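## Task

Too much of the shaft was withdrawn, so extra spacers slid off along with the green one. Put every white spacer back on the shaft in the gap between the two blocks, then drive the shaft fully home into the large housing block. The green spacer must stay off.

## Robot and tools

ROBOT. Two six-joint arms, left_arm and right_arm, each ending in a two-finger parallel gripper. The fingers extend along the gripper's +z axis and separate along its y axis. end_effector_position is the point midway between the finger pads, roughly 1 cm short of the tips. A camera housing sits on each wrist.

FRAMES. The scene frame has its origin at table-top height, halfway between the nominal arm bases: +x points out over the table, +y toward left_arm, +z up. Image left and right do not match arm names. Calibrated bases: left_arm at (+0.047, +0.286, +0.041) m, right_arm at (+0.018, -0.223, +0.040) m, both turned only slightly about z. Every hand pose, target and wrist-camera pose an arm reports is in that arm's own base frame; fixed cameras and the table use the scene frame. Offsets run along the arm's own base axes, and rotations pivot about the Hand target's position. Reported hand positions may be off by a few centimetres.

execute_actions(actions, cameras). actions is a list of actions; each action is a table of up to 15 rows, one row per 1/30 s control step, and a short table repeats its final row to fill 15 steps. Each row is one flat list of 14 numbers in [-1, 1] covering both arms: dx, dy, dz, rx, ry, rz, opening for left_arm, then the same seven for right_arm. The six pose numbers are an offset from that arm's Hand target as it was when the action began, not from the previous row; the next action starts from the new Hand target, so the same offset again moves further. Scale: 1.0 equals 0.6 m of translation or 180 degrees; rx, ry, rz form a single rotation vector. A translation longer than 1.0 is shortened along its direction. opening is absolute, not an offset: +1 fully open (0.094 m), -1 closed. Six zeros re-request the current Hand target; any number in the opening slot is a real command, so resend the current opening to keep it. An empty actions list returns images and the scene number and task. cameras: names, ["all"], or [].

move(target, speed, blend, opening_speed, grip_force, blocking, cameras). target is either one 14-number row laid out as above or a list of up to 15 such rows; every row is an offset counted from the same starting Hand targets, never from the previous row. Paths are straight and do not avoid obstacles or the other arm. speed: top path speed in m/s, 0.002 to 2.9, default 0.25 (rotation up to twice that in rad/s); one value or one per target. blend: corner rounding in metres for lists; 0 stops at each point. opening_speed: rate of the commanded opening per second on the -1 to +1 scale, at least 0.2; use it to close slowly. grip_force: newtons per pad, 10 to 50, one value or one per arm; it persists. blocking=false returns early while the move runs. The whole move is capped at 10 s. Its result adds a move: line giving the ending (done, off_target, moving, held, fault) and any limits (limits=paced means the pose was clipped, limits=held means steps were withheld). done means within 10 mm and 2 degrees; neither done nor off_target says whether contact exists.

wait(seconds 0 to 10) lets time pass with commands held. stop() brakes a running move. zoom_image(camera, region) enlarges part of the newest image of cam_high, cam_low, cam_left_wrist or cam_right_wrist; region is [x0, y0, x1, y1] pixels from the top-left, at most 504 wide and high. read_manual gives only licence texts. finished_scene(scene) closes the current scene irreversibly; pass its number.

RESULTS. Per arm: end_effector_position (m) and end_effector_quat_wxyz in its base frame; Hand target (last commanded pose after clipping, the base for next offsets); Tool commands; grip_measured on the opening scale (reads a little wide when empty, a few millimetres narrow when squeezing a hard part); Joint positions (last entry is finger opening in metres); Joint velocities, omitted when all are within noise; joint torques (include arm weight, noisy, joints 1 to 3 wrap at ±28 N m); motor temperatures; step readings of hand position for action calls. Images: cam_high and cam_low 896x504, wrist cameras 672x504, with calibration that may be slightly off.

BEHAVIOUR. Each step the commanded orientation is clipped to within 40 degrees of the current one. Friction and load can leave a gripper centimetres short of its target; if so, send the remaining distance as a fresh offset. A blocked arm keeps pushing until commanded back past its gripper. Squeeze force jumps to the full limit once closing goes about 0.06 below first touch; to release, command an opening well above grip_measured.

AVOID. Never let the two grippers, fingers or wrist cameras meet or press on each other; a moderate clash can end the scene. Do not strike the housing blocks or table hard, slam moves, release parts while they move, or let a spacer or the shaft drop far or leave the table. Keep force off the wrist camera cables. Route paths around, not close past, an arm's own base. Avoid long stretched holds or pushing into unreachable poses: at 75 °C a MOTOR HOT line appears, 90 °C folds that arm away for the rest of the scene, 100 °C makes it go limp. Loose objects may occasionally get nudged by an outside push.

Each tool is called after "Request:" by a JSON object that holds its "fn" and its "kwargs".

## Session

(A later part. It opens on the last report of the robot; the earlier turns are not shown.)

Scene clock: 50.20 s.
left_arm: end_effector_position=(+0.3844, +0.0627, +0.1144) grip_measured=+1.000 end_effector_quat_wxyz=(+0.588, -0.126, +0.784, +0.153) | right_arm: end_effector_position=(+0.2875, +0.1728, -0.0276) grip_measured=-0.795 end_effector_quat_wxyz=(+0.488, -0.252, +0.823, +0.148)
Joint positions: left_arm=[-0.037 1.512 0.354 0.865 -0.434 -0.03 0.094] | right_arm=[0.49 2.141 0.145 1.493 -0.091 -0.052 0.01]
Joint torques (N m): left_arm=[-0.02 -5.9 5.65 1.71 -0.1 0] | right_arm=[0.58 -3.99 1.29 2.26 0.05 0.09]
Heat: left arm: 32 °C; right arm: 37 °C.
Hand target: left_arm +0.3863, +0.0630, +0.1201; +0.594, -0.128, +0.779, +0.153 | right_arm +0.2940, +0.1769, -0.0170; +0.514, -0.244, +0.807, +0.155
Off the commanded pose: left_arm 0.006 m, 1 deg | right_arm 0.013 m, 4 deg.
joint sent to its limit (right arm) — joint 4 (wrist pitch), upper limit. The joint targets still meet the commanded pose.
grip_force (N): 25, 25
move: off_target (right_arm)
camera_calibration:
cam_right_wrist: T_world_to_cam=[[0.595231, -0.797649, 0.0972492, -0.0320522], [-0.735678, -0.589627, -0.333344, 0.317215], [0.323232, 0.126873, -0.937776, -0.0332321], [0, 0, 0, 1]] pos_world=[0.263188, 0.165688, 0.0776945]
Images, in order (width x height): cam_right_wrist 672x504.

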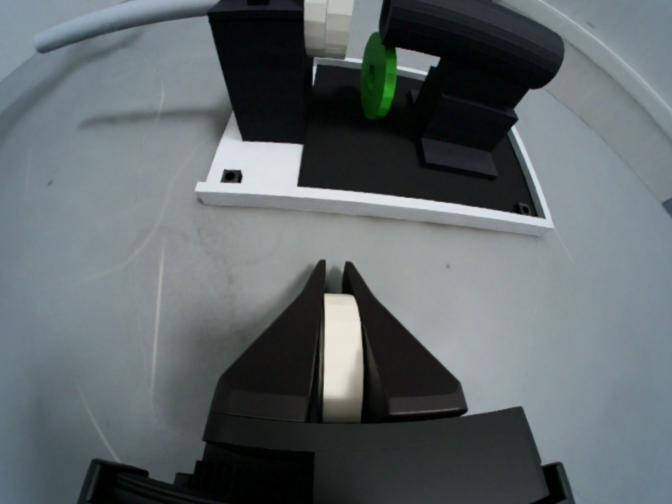

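Request:
{"fn": "move", "kwargs": {"target": [0,0,0,0,0,0,1,0.006,0.004,0.004,0,0,0,-0.9], "speed": 0.03}}

Scene clock: 51.60 s.
left_arm: end_effector_position=(+0.3844, +0.0627, +0.1144) grip_measured=+1.000 end_effector_quat_wxyz=(+0.588, -0.126, +0.784, +0.153) | right_arm: end_effector_position=(+0.2914, +0.1746, -0.0259) grip_measured=-0.795 end_effector_quat_wxyz=(+0.492, -0.251, +0.820, +0.149)
Joint positions: left_arm=[-0.037 1.512 0.354 0.865 -0.434 -0.03 0.094] | right_arm=[0.49 2.141 0.157 1.491 -0.089 -0.051 0.01]
Joint torques (N m): left_arm=[-0.09 -6 5.81 1.69 -0.09 -0.05] | right_arm=[0.81 -5.2 1.47 2.07 0.03 0.09]
Heat: left arm: 32 °C; right arm: 37 °C.
Hand target: left_arm +0.3863, +0.0630, +0.1201; +0.594, -0.128, +0.779, +0.153 | right_arm +0.2976, +0.1793, -0.0146; +0.514, -0.244, +0.807, +0.155
Off the commanded pose: left_arm 0.006 m, 1 deg | right_arm 0.014 m, 3 deg.
grip_force (N): 25, 25
move: off_target (right_arm)

Request:
{"fn": "move", "kwargs": {"target": [0,0,0,0,0,0,1,0,0,0,0,0,0,-0.6], "speed": 0.03, "opening_speed": 0.2, "cameras": ["cam_right_wrist"]}}

Request:
{"fn": "zoom_image", "kwargs": {"camera": "cam_right_wrist", "region": [200, 180, 500, 480]}}

Scene clock: 53.73 s.
left_arm: end_effector_position=(+0.3844, +0.0627, +0.1144) grip_measured=+1.000 end_effector_quat_wxyz=(+0.588, -0.126, +0.784, +0.153) | right_arm: end_effector_position=(+0.2914, +0.1746, -0.0259) grip_measured=-0.602 end_effector_quat_wxyz=(+0.492, -0.251, +0.820, +0.149)
Joint positions: left_arm=[-0.037 1.512 0.354 0.865 -0.434 -0.03 0.094] | right_arm=[0.49 2.141 0.157 1.491 -0.089 -0.051 0.019]
Joint torques (N m): left_arm=[0.05 -5.9 5.79 1.69 -0.11 -0.02] | right_arm=[0.81 -5.22 1.46 2.07 0.05 0.09]
Heat: left arm: 32 °C; right arm: 37 °C.
Hand target: left_arm +0.3863, +0.0630, +0.1201; +0.594, -0.128, +0.779, +0.153 | right_arm +0.2975, +0.1793, -0.0146; +0.514, -0.244, +0.807, +0.155
Off the commanded pose: left_arm 0.006 m, 1 deg | right_arm 0.014 m, 3 deg.
grip_force (N): 25, 25
move: off_target (right_arm)
camera_calibration:
cam_right_wrist: T_world_to_cam=[[0.592966, -0.799133, 0.0988867, -0.0321664], [-0.733613, -0.586769, -0.342804, 0.320343], [0.33197, 0.130727, -0.934188, -0.0362751], [0, 0, 0, 1]] pos_world=[0.266124, 0.167004, 0.079108]
Images, in order (width x height): cam_right_wrist 672x504.

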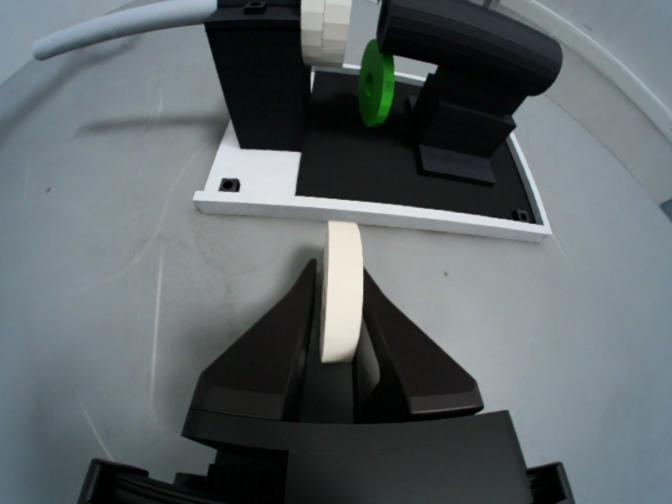

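Scaled by 1.680 from the camera's 672x504 image, which has a finer 960x720 frame.

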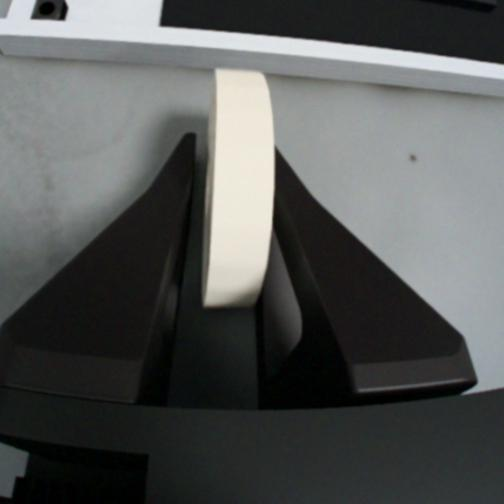

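Request:
{"fn": "move", "kwargs": {"target": [[0,0,0,0,0,0,1,0,0,0,0,0,0,0],[0,0,0,0,0,0,1,-0.01,-0.007,0.2,0,0,0,0],[0,0,0,0,0,0,1,-0.002,-0.003,0.225,0.0786,0.3891,-0.4409,0.6]], "speed": [0.03,0.08,0.25], "opening_speed": 0.4, "grip_force": 50, "cameras": ["cam_right_wrist","cam_high"]}}

Request:
{"fn": "zoom_image", "kwargs": {"camera": "cam_high", "region": [370, 180, 530, 330]}}

Scene clock: 64.97 s.
left_arm: end_effector_position=(+0.3844, +0.0627, +0.1144) grip_measured=+1.000 end_effector_quat_wxyz=(+0.588, -0.126, +0.784, +0.153) | right_arm: end_effector_position=(+0.2955, +0.1775, +0.1212) grip_measured=+0.598 end_effector_quat_wxyz=(+0.007, +0.466, +0.885, +0.005)
Joint positions: left_arm=[-0.037 1.512 0.354 0.865 -0.434 -0.03 0.094] | right_arm=[0.541 1.834 1.586 -1.307 0.006 1.51 0.075]
Joint torques (N m): left_arm=[-0.01 -5.9 5.61 1.69 -0.11 -0.02] | right_arm=[-0.35 -6.31 7.49 -0.09 -0.06 0.09]
Heat: left arm: 33 °C; right arm: 36 °C.
Hand target: left_arm +0.3863, +0.0630, +0.1201; +0.594, -0.128, +0.779, +0.153 | right_arm +0.2963, +0.1775, +0.1203; +0.000, +0.473, +0.881, +0.000
Off the commanded pose: left_arm 0.006 m, 1 deg | right_arm 0.001 m, 1 deg.
move: done
camera_calibration:
cam_right_wrist: T_world_to_cam=[[-0.759093, -0.650899, -0.010392, 0.339677], [-0.495542, 0.567412, 0.657634, -0.0208478], [-0.422157, 0.504355, -0.753266, 0.234034], [0, 0, 0, 1]] pos_world=[0.346315, 0.114889, 0.19353]
Images, in order (width x height): cam_high 896x504, cam_right_wrist 672x504.

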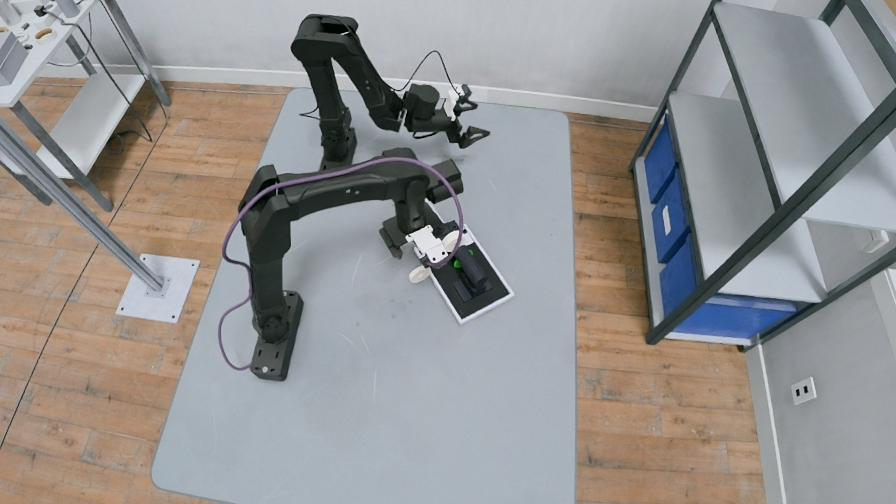

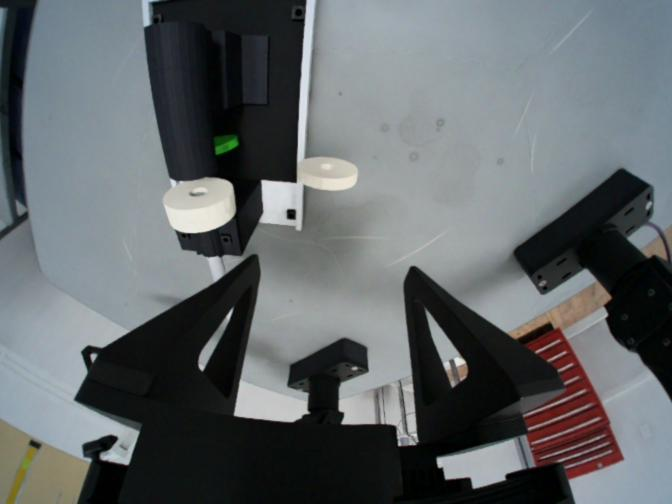

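Scaled by 3.150 from the camera's 896x504 image, which has a finer 1280x720 frame.

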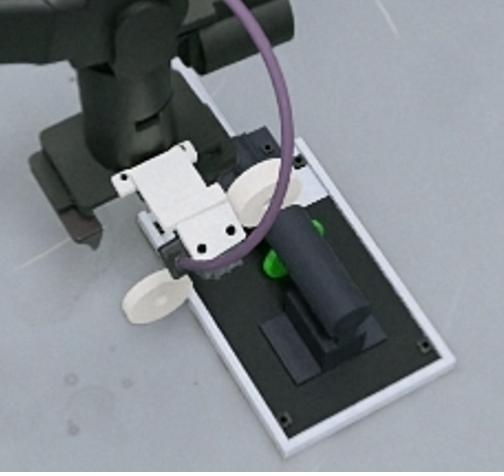

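Request:
{"fn": "zoom_image", "kwargs": {"camera": "cam_right_wrist", "region": [220, 100, 400, 280]}}

Scaled by 2.800 from the camera's 672x504 image, which has a finer 960x720 frame.

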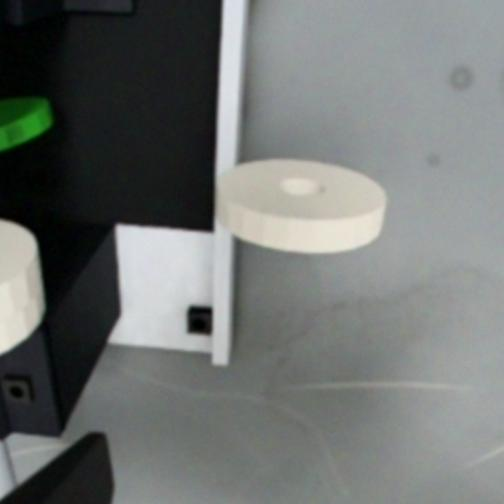

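Request:
{"fn": "move", "kwargs": {"target": [0,0,0,0,0,0,1,0.0037,0.0177,-0.135,0,0,0,0.6], "speed": 0.15, "cameras": ["cam_right_wrist"]}}

Request:
{"fn": "zoom_image", "kwargs": {"camera": "cam_right_wrist", "region": [180, 100, 480, 400]}}

Scene clock: 68.20 s.
left_arm: end_effector_position=(+0.3844, +0.0627, +0.1144) grip_measured=+1.000 end_effector_quat_wxyz=(+0.588, -0.126, +0.784, +0.153) | right_arm: end_effector_position=(+0.3022, +0.1871, +0.0459) grip_measured=+0.598 end_effector_quat_wxyz=(+0.006, +0.470, +0.883, +0.006)
Joint positions: left_arm=[-0.037 1.512 0.354 0.865 -0.434 -0.03 0.094] | right_arm=[0.554 1.916 1.392 -1.03 0.005 1.531 0.075]
Joint torques (N m): left_arm=[0.03 -5.91 5.72 1.68 -0.1 0.02] | right_arm=[0.58 -7.2 4.94 0.15 -0.04 0.09]
Heat: left arm: 33 °C; right arm: 35 °C.
Hand target: left_arm +0.3863, +0.0630, +0.1201; +0.594, -0.128, +0.779, +0.153 | right_arm +0.2987, +0.1881, +0.0394; +0.000, +0.473, +0.881, +0.000
Off the commanded pose: left_arm 0.006 m, 1 deg | right_arm 0.008 m, 1 deg.
move: done
camera_calibration:
cam_right_wrist: T_world_to_cam=[[-0.76476, -0.64422, -0.011114, 0.350649], [-0.490335, 0.570718, 0.658674, 0.0241796], [-0.417988, 0.509177, -0.752346, 0.17301], [0, 0, 0, 1]] pos_world=[0.352334, 0.124003, 0.118134]
Images, in order (width x height): cam_right_wrist 672x504.

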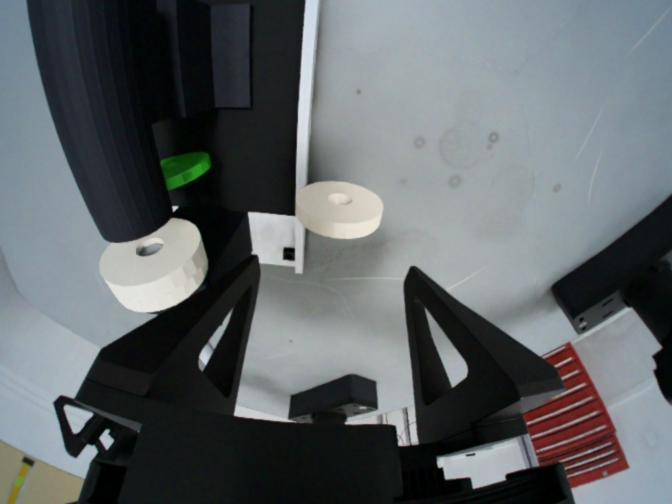

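Scaled by 1.680 from the camera's 672x504 image, which has a finer 960x720 frame.

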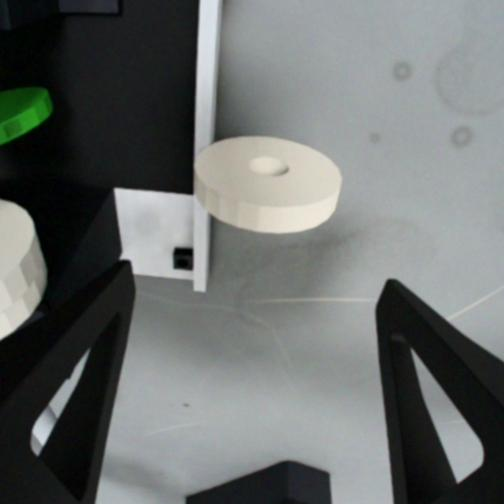

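Request:
{"fn": "move", "kwargs": {"target": [0,0,0,0,0,0,1,0.001,-0.004,-0.047,0,0,0,0.6], "speed": 0.1, "cameras": ["cam_right_wrist"]}}

Request:
{"fn": "zoom_image", "kwargs": {"camera": "cam_right_wrist", "region": [180, 100, 480, 400]}}

Scene clock: 70.70 s.
left_arm: end_effector_position=(+0.3844, +0.0627, +0.1144) grip_measured=+1.000 end_effector_quat_wxyz=(+0.588, -0.126, +0.784, +0.153) | right_arm: end_effector_position=(+0.3025, +0.1873, +0.0190) grip_measured=+0.598 end_effector_quat_wxyz=(+0.007, +0.470, +0.883, +0.008)
Joint positions: left_arm=[-0.037 1.512 0.354 0.865 -0.434 -0.03 0.094] | right_arm=[0.554 1.947 1.322 -0.925 0.005 1.532 0.075]
Joint torques (N m): left_arm=[0.13 -6 5.63 1.67 -0.12 -0.05] | right_arm=[-0.08 -7.08 4.71 0.09 -0.04 0.02]
Heat: left arm: 33 °C; right arm: 34 °C.
Hand target: left_arm +0.3863, +0.0630, +0.1201; +0.594, -0.128, +0.779, +0.153 | right_arm +0.2992, +0.1857, +0.0112; +0.000, +0.473, +0.881, +0.000
Off the commanded pose: left_arm 0.006 m, 1 deg | right_arm 0.009 m, 1 deg.
move: done
camera_calibration:
cam_right_wrist: T_world_to_cam=[[-0.765, -0.64385, -0.0152317, 0.350854], [-0.49239, 0.569469, 0.658223, 0.0428676], [-0.415123, 0.511041, -0.752669, 0.151605], [0, 0, 0, 1]] pos_world=[0.352446, 0.12401, 0.0912358]
Images, in order (width x height): cam_right_wrist 672x504.

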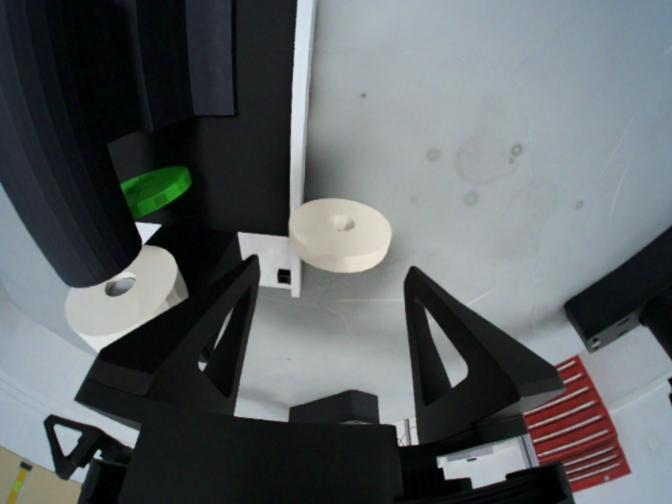

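Scaled by 1.680 from the camera's 672x504 image, which has a finer 960x720 frame.

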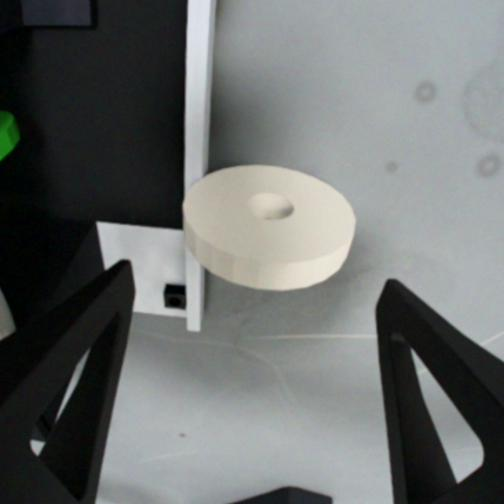

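Request:
{"fn": "move", "kwargs": {"target": [0,0,0,0,0,0,1,-0.003,-0.008,-0.047,0,0,0,0.6], "speed": 0.1, "cameras": ["cam_right_wrist"]}}

Request:
{"fn": "zoom_image", "kwargs": {"camera": "cam_right_wrist", "region": [180, 150, 480, 400]}}

Scene clock: 73.13 s.
left_arm: end_effector_position=(+0.3844, +0.0627, +0.1144) grip_measured=+1.000 end_effector_quat_wxyz=(+0.588, -0.126, +0.784, +0.153) | right_arm: end_effector_position=(+0.3005, +0.1843, -0.0092) grip_measured=+0.598 end_effector_quat_wxyz=(+0.007, +0.472, +0.882, +0.008)
Joint positions: left_arm=[-0.037 1.512 0.354 0.865 -0.434 -0.03 0.094] | right_arm=[0.55 1.981 1.247 -0.816 0.005 1.532 0.075]
Joint torques (N m): left_arm=[-0.01 -5.82 5.55 1.69 -0.11 -0.03] | right_arm=[-0.55 -7.06 4.48 0.12 -0.05 -0.06]
Heat: left arm: 33 °C; right arm: 34 °C.
Hand target: left_arm +0.3863, +0.0630, +0.1201; +0.594, -0.128, +0.779, +0.153 | right_arm +0.2975, +0.1809, -0.0170; +0.000, +0.473, +0.881, +0.000
Off the commanded pose: left_arm 0.006 m, 1 deg | right_arm 0.009 m, 1 deg.
move: done
camera_calibration:
cam_right_wrist: T_world_to_cam=[[-0.767661, -0.640665, -0.015663, 0.347114], [-0.490267, 0.57136, 0.658168, 0.0611045], [-0.412716, 0.512929, -0.752708, 0.129952], [0, 0, 0, 1]] pos_world=[0.350057, 0.120815, 0.063036]
Images, in order (width x height): cam_right_wrist 672x504.

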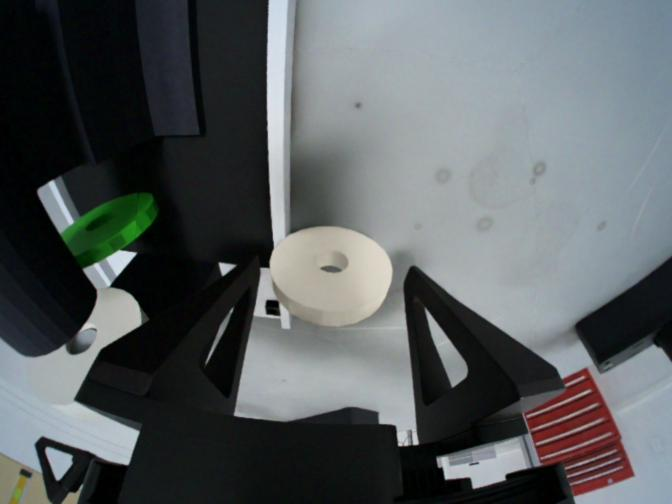

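Scaled by 1.680 from the camera's 672x504 image, which has a finer 960x720 frame.

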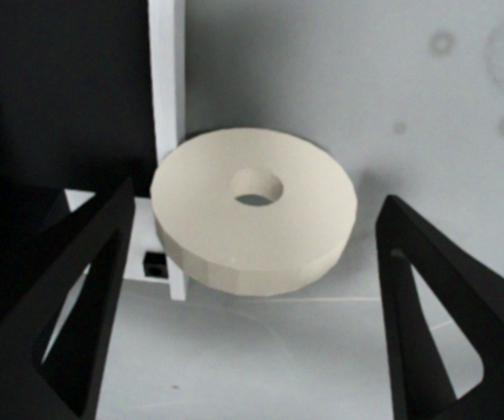

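Request:
{"fn": "move", "kwargs": {"target": [[0,0,0,0,0,0,1,0.002,-0.002,0,0,0,0,0.3],[0,0,0,0,0,0,1,0.002,-0.002,0.0,0,0,0,0.05]], "speed": 0.05, "opening_speed": 0.3, "grip_force": 25, "cameras": ["cam_right_wrist"]}}

Request:
{"fn": "zoom_image", "kwargs": {"camera": "cam_right_wrist", "region": [180, 150, 480, 400]}}

Scene clock: 76.80 s.
left_arm: end_effector_position=(+0.3844, +0.0627, +0.1144) grip_measured=+1.000 end_effector_quat_wxyz=(+0.588, -0.126, +0.784, +0.153) | right_arm: end_effector_position=(+0.3015, +0.1831, -0.0092) grip_measured=+0.170 end_effector_quat_wxyz=(+0.008, +0.474, +0.881, +0.008)
Joint positions: left_arm=[-0.037 1.512 0.354 0.865 -0.434 -0.03 0.094] | right_arm=[0.545 1.981 1.247 -0.815 0.005 1.532 0.055]
Joint torques (N m): left_arm=[-0.17 -5.94 5.57 1.7 -0.07 -0.02] | right_arm=[-0.57 -6.98 4.62 0.13 -0.05 -0.1]
Heat: left arm: 33 °C; right arm: 33 °C.
Hand target: left_arm +0.3863, +0.0630, +0.1201; +0.594, -0.128, +0.779, +0.153 | right_arm +0.2987, +0.1797, -0.0170; +0.000, +0.473, +0.881, +0.000
Off the commanded pose: left_arm 0.006 m, 1 deg | right_arm 0.009 m, 1 deg.
grip_force (N): 25, 25
move: done
camera_calibration:
cam_right_wrist: T_world_to_cam=[[-0.770613, -0.637082, -0.0168006, 0.347385], [-0.488256, 0.57324, 0.658029, 0.0613867], [-0.409588, 0.515288, -0.752805, 0.129641], [0, 0, 0, 1]] pos_world=[0.350771, 0.119321, 0.0630364]
Images, in order (width x height): cam_right_wrist 672x504.

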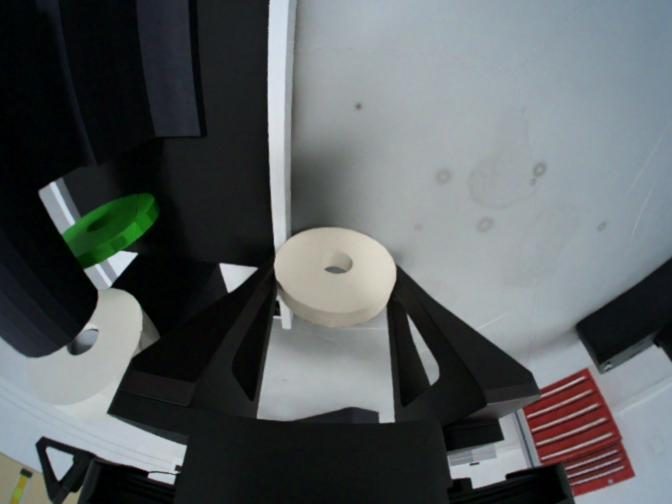

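Scaled by 1.680 from the camera's 672x504 image, which has a finer 960x720 frame.

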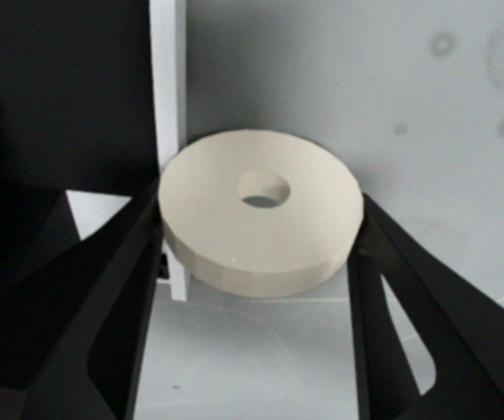

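Request:
{"fn": "move", "kwargs": {"target": [[0,0,0,0,0,0,1,0.0,0.0,0.2,0,0,0,0.05]], "speed": 0.12, "grip_force": 35, "cameras": ["cam_right_wrist"]}}

Request:
{"fn": "zoom_image", "kwargs": {"camera": "cam_right_wrist", "region": [120, 150, 420, 400]}}

Scene clock: 79.07 s.
left_arm: end_effector_position=(+0.3844, +0.0627, +0.1144) grip_measured=+1.000 end_effector_quat_wxyz=(+0.588, -0.126, +0.784, +0.153) | right_arm: end_effector_position=(+0.2976, +0.1807, +0.0926) grip_measured=+0.162 end_effector_quat_wxyz=(-0.002, +0.474, +0.881, -0.008)
Joint positions: left_arm=[-0.037 1.512 0.354 0.865 -0.434 -0.03 0.094] | right_arm=[0.545 1.885 1.539 -1.241 0.005 1.532 0.055]
Joint torques (N m): left_arm=[0.08 -5.83 5.61 1.65 -0.06 0.01] | right_arm=[-0.57 -9.39 7.17 -0.17 -0.05 -0.1]
Heat: left arm: 33 °C; right arm: 33 °C.
Hand target: left_arm +0.3863, +0.0630, +0.1201; +0.594, -0.128, +0.779, +0.153 | right_arm +0.2987, +0.1797, +0.1029; +0.000, +0.473, +0.881, +0.000
Off the commanded pose: left_arm 0.006 m, 1 deg | right_arm 0.010 m, 1 deg.
grip_force (N): 35, 35
move: done
camera_calibration:
cam_right_wrist: T_world_to_cam=[[-0.770536, -0.63704, 0.021331, 0.341019], [-0.466497, 0.586427, 0.662181, -0.0154204], [-0.434345, 0.500283, -0.74904, 0.215726], [0, 0, 0, 1]] pos_world=[0.349273, 0.118362, 0.164524]
Images, in order (width x height): cam_right_wrist 672x504.

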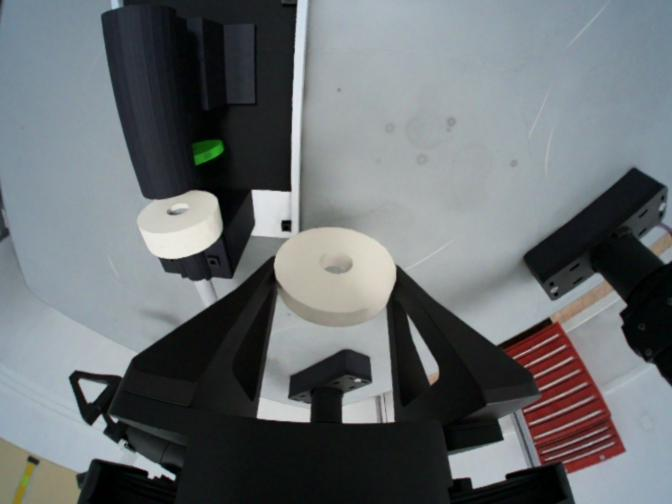

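Scaled by 1.680 from the camera's 672x504 image, which has a finer 960x720 frame.

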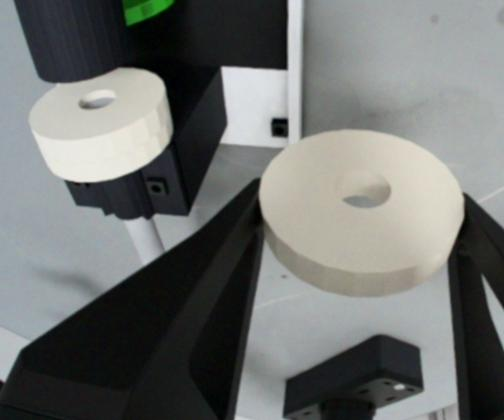

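Request:
{"fn": "move", "kwargs": {"target": [[0,0,0,0,0,0,1,0.0,0.0,0.055,0,0,0,0.05],[0,0,0,0,0,0,1,0.151,0.0765,0.055,0,0,0,0.05]], "speed": 0.12, "cameras": ["cam_right_wrist","cam_left_wrist"]}}

Request:
{"fn": "zoom_image", "kwargs": {"camera": "cam_right_wrist", "region": [180, 150, 480, 400]}}

Scene clock: 83.77 s.
left_arm: end_effector_position=(+0.3844, +0.0627, +0.1144) grip_measured=+1.000 end_effector_quat_wxyz=(+0.588, -0.126, +0.784, +0.153) | right_arm: end_effector_position=(+0.3886, +0.2274, +0.1398) grip_measured=+0.162 end_effector_quat_wxyz=(+0.018, +0.474, +0.880, +0.025)
Joint positions: left_arm=[-0.037 1.512 0.354 0.865 -0.434 -0.03 0.094] | right_arm=[0.529 2.286 2.335 -1.558 0.005 1.518 0.055]
Joint torques (N m): left_arm=[0.12 -5.85 5.64 1.67 -0.11 0] | right_arm=[-0.55 -9.17 7.3 0 -0.05 -0.12]
Heat: left arm: 33 °C; right arm: 33 °C.
Hand target: left_arm +0.3863, +0.0630, +0.1201; +0.594, -0.128, +0.779, +0.153 | right_arm +0.3892, +0.2256, +0.1359; +0.000, +0.473, +0.881, +0.000
Off the commanded pose: left_arm 0.006 m, 1 deg | right_arm 0.004 m, 4 deg.
joint sent to its limit (right arm) — joint 4 (wrist pitch), lower limit. The joint targets still meet the commanded pose.
grip_force (N): 35, 35
move: off_target (right_arm)
camera_calibration:
cam_right_wrist: T_world_to_cam=[[-0.770559, -0.634921, -0.0558069, 0.450172], [-0.509658, 0.561215, 0.65214, -0.00766839], [-0.382738, 0.530955, -0.756042, 0.241161], [0, 0, 0, 1]] pos_world=[0.435277, 0.162082, 0.212451]
Images, in order (width x height): cam_left_wrist 672x504, cam_right_wrist 672x504.

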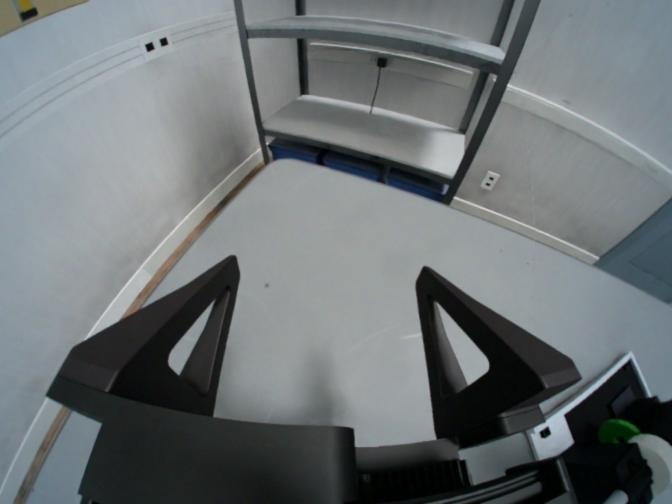

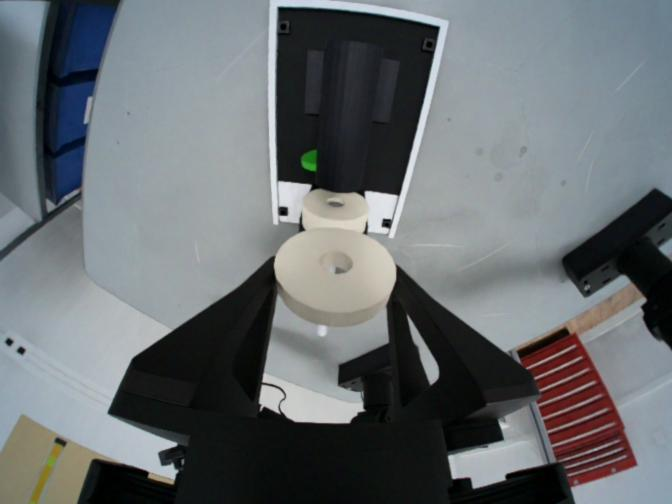

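Scaled by 1.680 from the camera's 672x504 image, which has a finer 960x720 frame.

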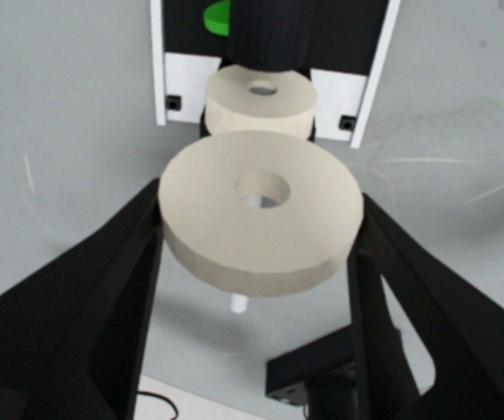

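Request:
{"fn": "move", "kwargs": {"target": [[0,0,0,0,0,0,1,0.0,0.0,-0.045,0,0,0,0.05]], "speed": 0.1, "cameras": ["cam_right_wrist"]}}

Request:
{"fn": "zoom_image", "kwargs": {"camera": "cam_right_wrist", "region": [210, 100, 450, 340]}}

Scene clock: 85.40 s.
left_arm: end_effector_position=(+0.3844, +0.0627, +0.1144) grip_measured=+1.000 end_effector_quat_wxyz=(+0.588, -0.126, +0.784, +0.153) | right_arm: end_effector_position=(+0.3886, +0.2274, +0.1190) grip_measured=+0.162 end_effector_quat_wxyz=(+0.008, +0.474, +0.880, +0.008)
Joint positions: left_arm=[-0.037 1.512 0.354 0.865 -0.434 -0.03 0.094] | right_arm=[0.529 2.317 2.305 -1.537 0.005 1.518 0.055]
Joint torques (N m): left_arm=[-0.13 -5.79 5.75 1.68 -0.1 0.01] | right_arm=[-0.54 -9.52 4.92 0.14 -0.05 -0.11]
Heat: left arm: 33 °C; right arm: 33 °C.
Hand target: left_arm +0.3863, +0.0630, +0.1201; +0.594, -0.128, +0.779, +0.153 | right_arm +0.3892, +0.2256, +0.1089; +0.000, +0.473, +0.881, +0.000
Off the commanded pose: left_arm 0.006 m, 1 deg | right_arm 0.010 m, 1 deg.
grip_force (N): 35, 35
move: done
camera_calibration:
cam_right_wrist: T_world_to_cam=[[-0.771802, -0.635654, -0.0162969, 0.445001], [-0.487032, 0.574482, 0.657853, -0.00665777], [-0.408805, 0.51567, -0.75297, 0.23866], [0, 0, 0, 1]] pos_world=[0.437775, 0.163622, 0.191335]
Images, in order (width x height): cam_right_wrist 672x504.

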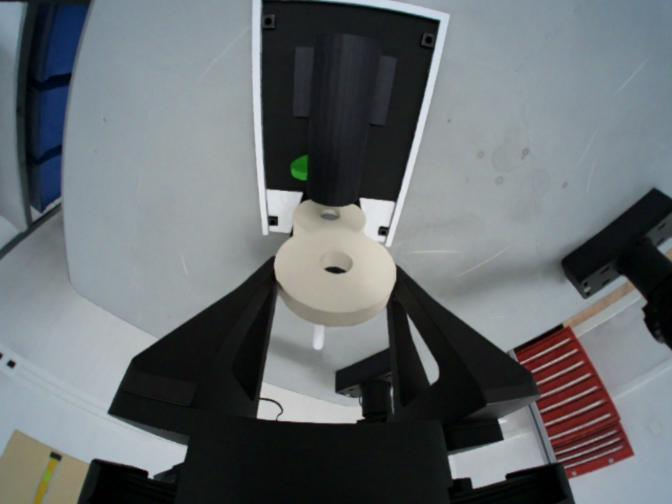

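Scaled by 2.100 from the camera's 672x504 image, which has a finer 960x720 frame.

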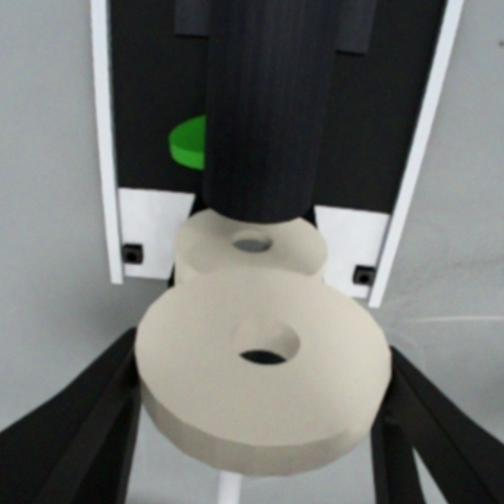

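Request:
{"fn": "move", "kwargs": {"target": [[0,0,0,0,0,0,1,-0.0063,0.0157,-0.018,0,0,0,0.05]], "speed": 0.06, "cameras": ["cam_right_wrist","cam_low","cam_high"]}}

Request:
{"fn": "zoom_image", "kwargs": {"camera": "cam_right_wrist", "region": [210, 100, 450, 340]}}

Request:
{"fn": "zoom_image", "kwargs": {"camera": "cam_low", "region": [340, 190, 440, 300]}}

Request:
{"fn": "zoom_image", "kwargs": {"camera": "cam_high", "region": [400, 190, 520, 310]}}

Scene clock: 90.73 s.
left_arm: end_effector_position=(+0.3844, +0.0627, +0.1144) grip_measured=+1.000 end_effector_quat_wxyz=(+0.588, -0.126, +0.784, +0.153) | right_arm: end_effector_position=(+0.3883, +0.2327, +0.1081) grip_measured=+0.162 end_effector_quat_wxyz=(+0.008, +0.470, +0.883, +0.009)
Joint positions: left_arm=[-0.037 1.512 0.354 0.865 -0.434 -0.03 0.094] | right_arm=[0.539 2.317 2.261 -1.492 0.005 1.518 0.055]
Joint torques (N m): left_arm=[0.1 -5.7 5.83 1.71 -0.08 -0.01] | right_arm=[0.83 -9.78 4.77 0.16 -0.05 0.09]
Heat: left arm: 34 °C; right arm: 32 °C.
Hand target: left_arm +0.3863, +0.0630, +0.1201; +0.594, -0.128, +0.779, +0.153 | right_arm +0.3855, +0.2351, +0.0981; +0.000, +0.473, +0.881, +0.000
Off the commanded pose: left_arm 0.006 m, 1 deg | right_arm 0.011 m, 1 deg.
grip_force (N): 35, 35
move: off_target (right_arm)
camera_calibration:
cam_right_wrist: T_world_to_cam=[[-0.765426, -0.643298, -0.0170107, 0.447285], [-0.493127, 0.569352, 0.657772, 0.000931783], [-0.413458, 0.511864, -0.753025, 0.230324], [0, 0, 0, 1]] pos_world=[0.438053, 0.169312, 0.180436]
Images, in order (width x height): cam_high 896x504, cam_low 896x504, cam_right_wrist 672x504.

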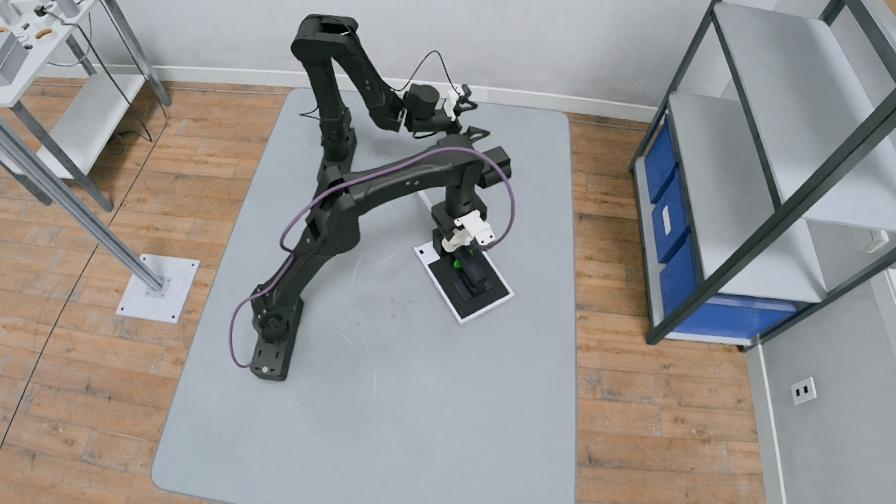

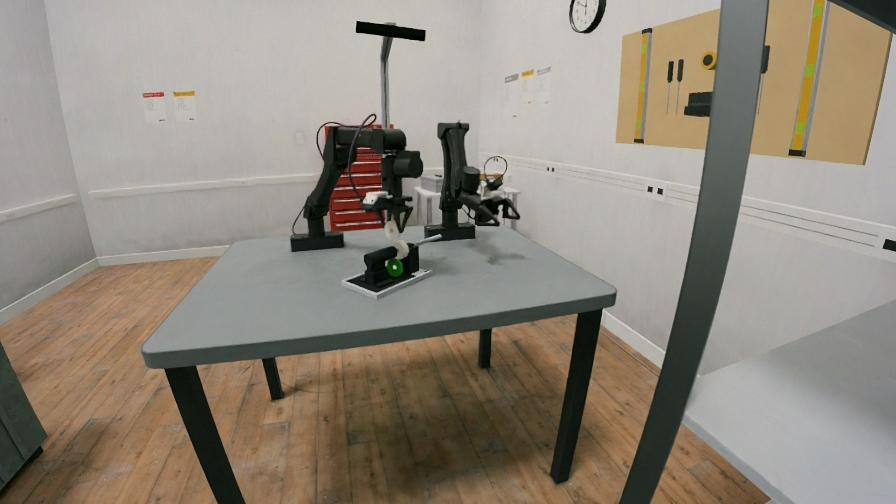

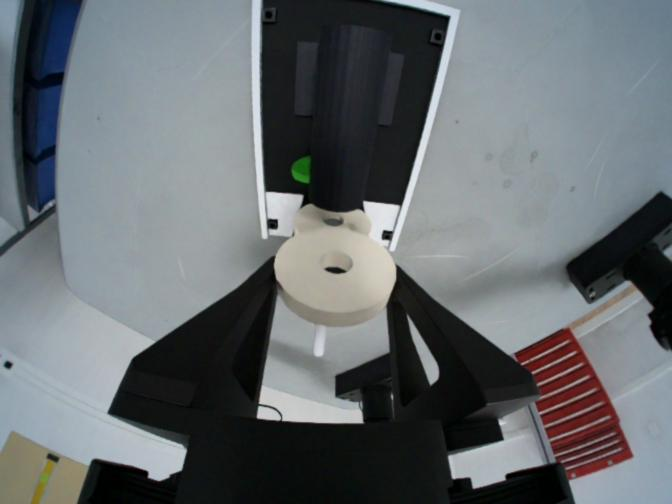

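Scaled by 2.100 from the camera's 672x504 image, which has a finer 960x720 frame.

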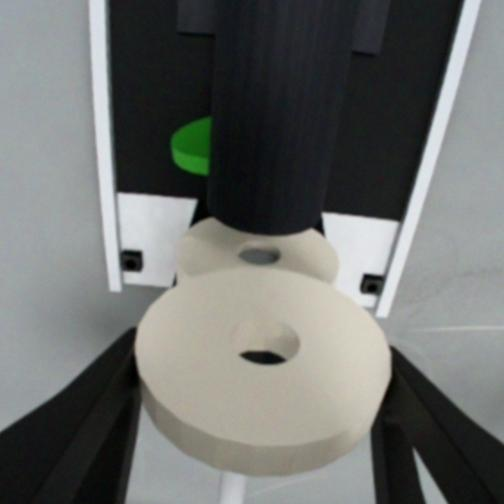

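Scaled by 4.582 from the camera's 896x504 image, which has a finer 1280x720 frame.

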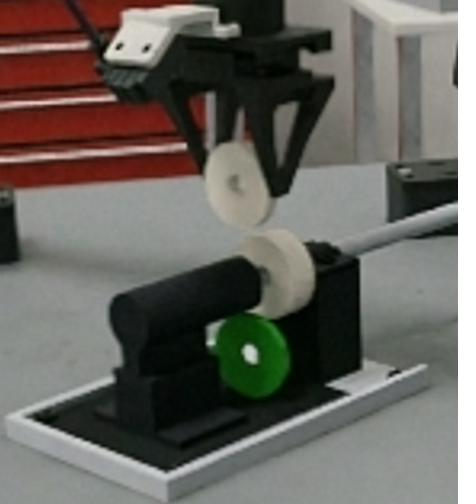

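Scaled by 4.200 from the camera's 896x504 image, which has a finer 1280x720 frame.

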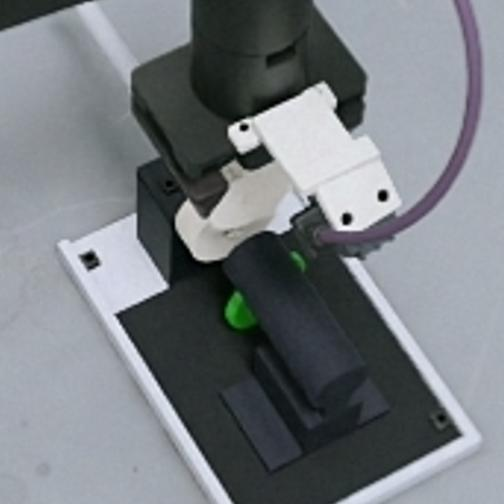

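Request:
{"fn": "move", "kwargs": {"target": [[0,0,0,0,0,0,1,-0.0092,0.0139,-0.003,0,0,0,0.05]], "speed": 0.06, "cameras": ["cam_right_wrist","cam_low"]}}

Request:
{"fn": "zoom_image", "kwargs": {"camera": "cam_right_wrist", "region": [210, 100, 450, 340]}}

Request:
{"fn": "zoom_image", "kwargs": {"camera": "cam_low", "region": [360, 200, 430, 280]}}

Scene clock: 93.73 s.
left_arm: end_effector_position=(+0.3844, +0.0627, +0.1144) grip_measured=+1.000 end_effector_quat_wxyz=(+0.588, -0.126, +0.784, +0.153) | right_arm: end_effector_position=(+0.3824, +0.2423, +0.1053) grip_measured=+0.162 end_effector_quat_wxyz=(+0.007, +0.469, +0.883, +0.008)
Joint positions: left_arm=[-0.037 1.512 0.354 0.865 -0.434 -0.03 0.094] | right_arm=[0.564 2.317 2.25 -1.482 0.004 1.54 0.055]
Joint torques (N m): left_arm=[-0.03 -6.02 5.56 1.67 -0.08 -0.04] | right_arm=[0.29 -10.02 4.71 0.1 -0.04 0.06]
Heat: left arm: 34 °C; right arm: 32 °C.
Hand target: left_arm +0.3863, +0.0630, +0.1201; +0.594, -0.128, +0.779, +0.153 | right_arm +0.3800, +0.2434, +0.0964; +0.000, +0.473, +0.881, +0.000
Off the commanded pose: left_arm 0.006 m, 1 deg | right_arm 0.009 m, 1 deg.
grip_force (N): 35, 35
move: done
camera_calibration:
cam_right_wrist: T_world_to_cam=[[-0.763502, -0.645623, -0.0153851, 0.448613], [-0.493575, 0.567998, 0.658606, -0.00516973], [-0.416472, 0.51044, -0.752331, 0.222283], [0, 0, 0, 1]] pos_world=[0.43254, 0.179109, 0.177537]
Images, in order (width x height): cam_low 896x504, cam_right_wrist 672x504.

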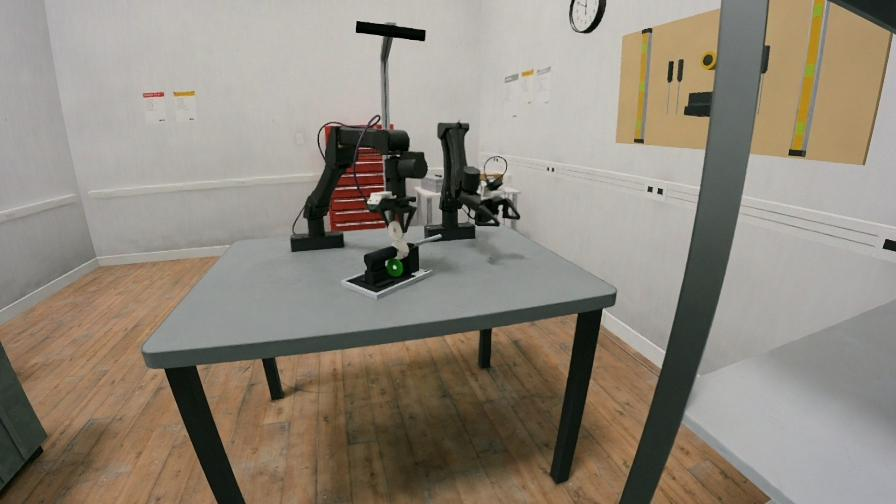

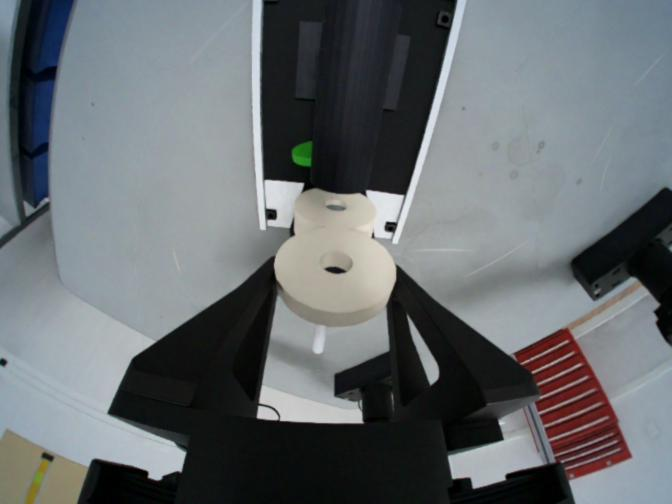

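Scaled by 2.100 from the camera's 672x504 image, which has a finer 960x720 frame.

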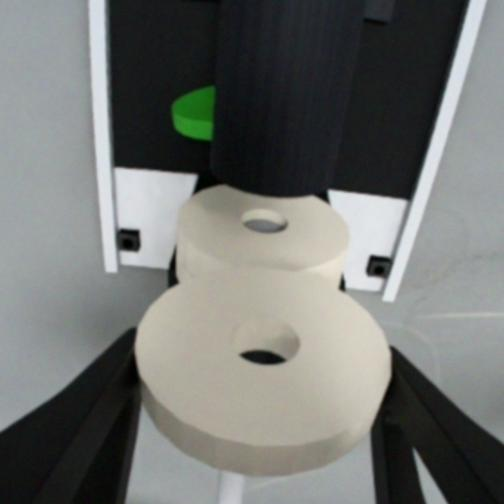

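Scaled by 6.300 from the camera's 896x504 image, which has a finer 1280x720 frame.

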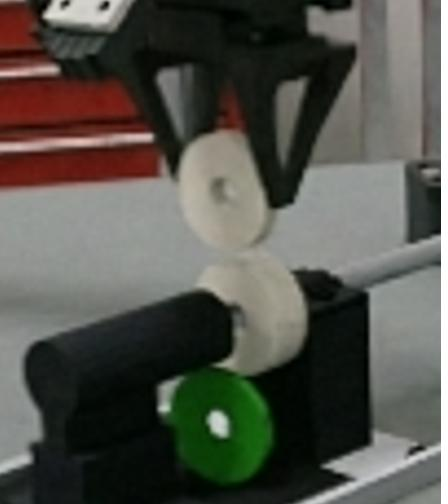

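Request:
{"fn": "move", "kwargs": {"target": [[0,0,0,0,0,0,1,0.0028,-0.0042,0,0,0,0,0.05],[0,0,0,0,0,0,1,0.0028,-0.0042,-0.03,0,0,0,0.05]], "speed": 0.04, "cameras": ["cam_right_wrist","cam_low"]}}

Request:
{"fn": "zoom_image", "kwargs": {"camera": "cam_right_wrist", "region": [210, 100, 450, 340]}}

Request:
{"fn": "zoom_image", "kwargs": {"camera": "cam_low", "region": [360, 200, 430, 280]}}

Scene clock: 95.93 s.
left_arm: end_effector_position=(+0.3844, +0.0627, +0.1144) grip_measured=+1.000 end_effector_quat_wxyz=(+0.588, -0.126, +0.784, +0.153) | right_arm: end_effector_position=(+0.3797, +0.2407, +0.0966) grip_measured=+0.162 end_effector_quat_wxyz=(+0.006, +0.469, +0.883, +0.007)
Joint positions: left_arm=[-0.037 1.512 0.354 0.865 -0.434 -0.03 0.094] | right_arm=[0.564 2.295 2.178 -1.436 0.004 1.54 0.055]
Joint torques (N m): left_arm=[0.03 -5.87 5.65 1.68 -0.09 -0.01] | right_arm=[-0.28 -9.25 3.15 0.45 -0.03 0.02]
Heat: left arm: 34 °C; right arm: 32 °C.
Hand target: left_arm +0.3863, +0.0630, +0.1201; +0.594, -0.128, +0.779, +0.153 | right_arm +0.3817, +0.2409, +0.0784; +0.000, +0.473, +0.881, +0.000
Off the commanded pose: left_arm 0.006 m, 1 deg | right_arm 0.018 m, 1 deg.
grip_force (N): 35, 35
move: off_target (right_arm)
camera_calibration:
cam_right_wrist: T_world_to_cam=[[-0.763764, -0.645374, -0.0124969, 0.445098], [-0.491425, 0.568803, 0.659518, -0.0010294], [-0.418528, 0.509857, -0.751585, 0.216206], [0, 0, 0, 1]] pos_world=[0.429932, 0.177606, 0.168738]
Images, in order (width x height): cam_low 896x504, cam_right_wrist 672x504.

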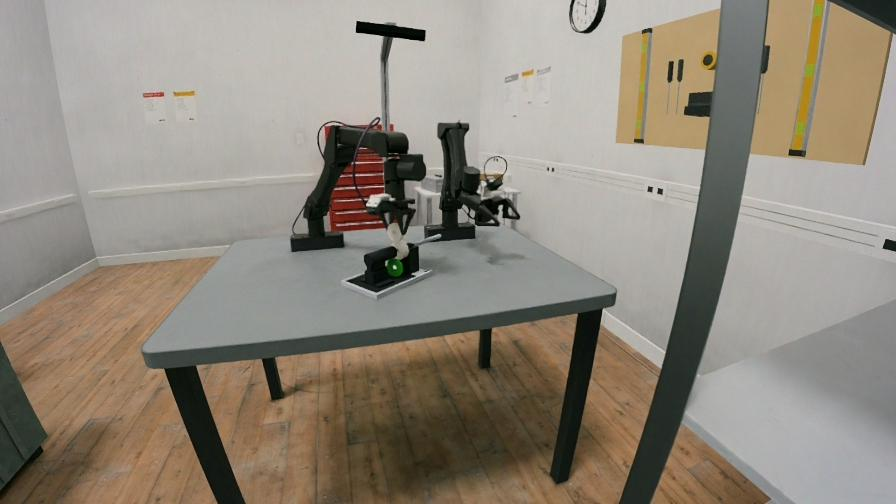

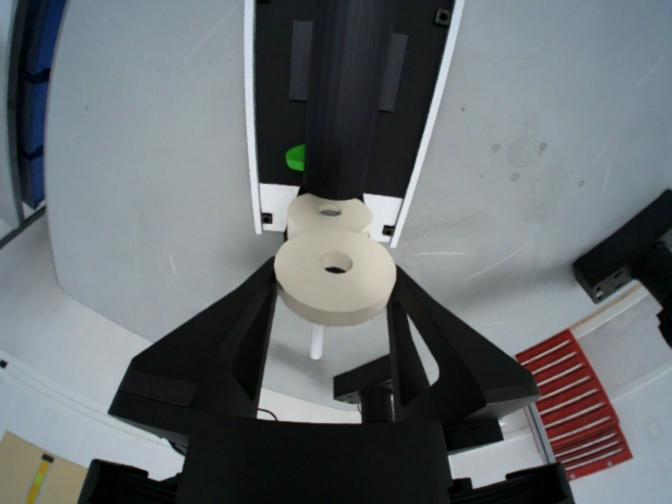

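Scaled by 2.100 from the camera's 672x504 image, which has a finer 960x720 frame.

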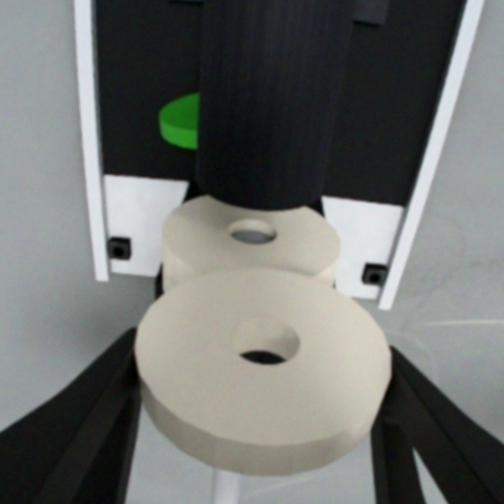

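Scaled by 6.300 from the camera's 896x504 image, which has a finer 1280x720 frame.

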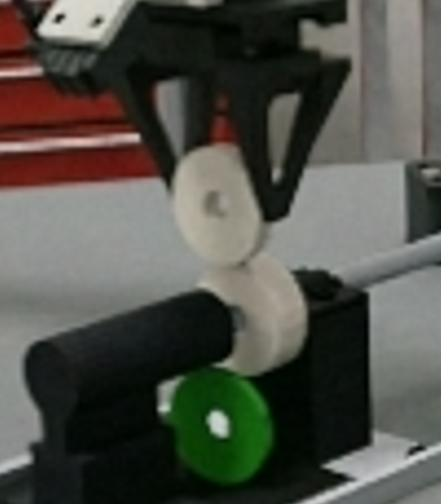

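Request:
{"fn": "move", "kwargs": {"target": [[0,0,0,0,0,0,1,0.001,-0.002,0.033,0,0,0,0.05]], "speed": 0.05}}

Scene clock: 97.37 s.
left_arm: end_effector_position=(+0.3844, +0.0627, +0.1144) grip_measured=+1.000 end_effector_quat_wxyz=(+0.588, -0.126, +0.784, +0.153) | right_arm: end_effector_position=(+0.3817, +0.2420, +0.1040) grip_measured=+0.162 end_effector_quat_wxyz=(+0.008, +0.469, +0.883, +0.010)
Joint positions: left_arm=[-0.037 1.512 0.354 0.865 -0.434 -0.03 0.094] | right_arm=[0.564 2.305 2.224 -1.465 0.004 1.54 0.055]
Joint torques (N m): left_arm=[0.05 -6.02 5.45 1.69 -0.08 0] | right_arm=[-0.57 -9.13 7.39 -0.09 -0.03 0]
Heat: left arm: 34 °C; right arm: 32 °C.
Hand target: left_arm +0.3863, +0.0630, +0.1201; +0.594, -0.128, +0.779, +0.153 | right_arm +0.3822, +0.2396, +0.0981; +0.000, +0.473, +0.881, +0.000
Off the commanded pose: left_arm 0.006 m, 1 deg | right_arm 0.006 m, 1 deg.
grip_force (N): 35, 35
move: done


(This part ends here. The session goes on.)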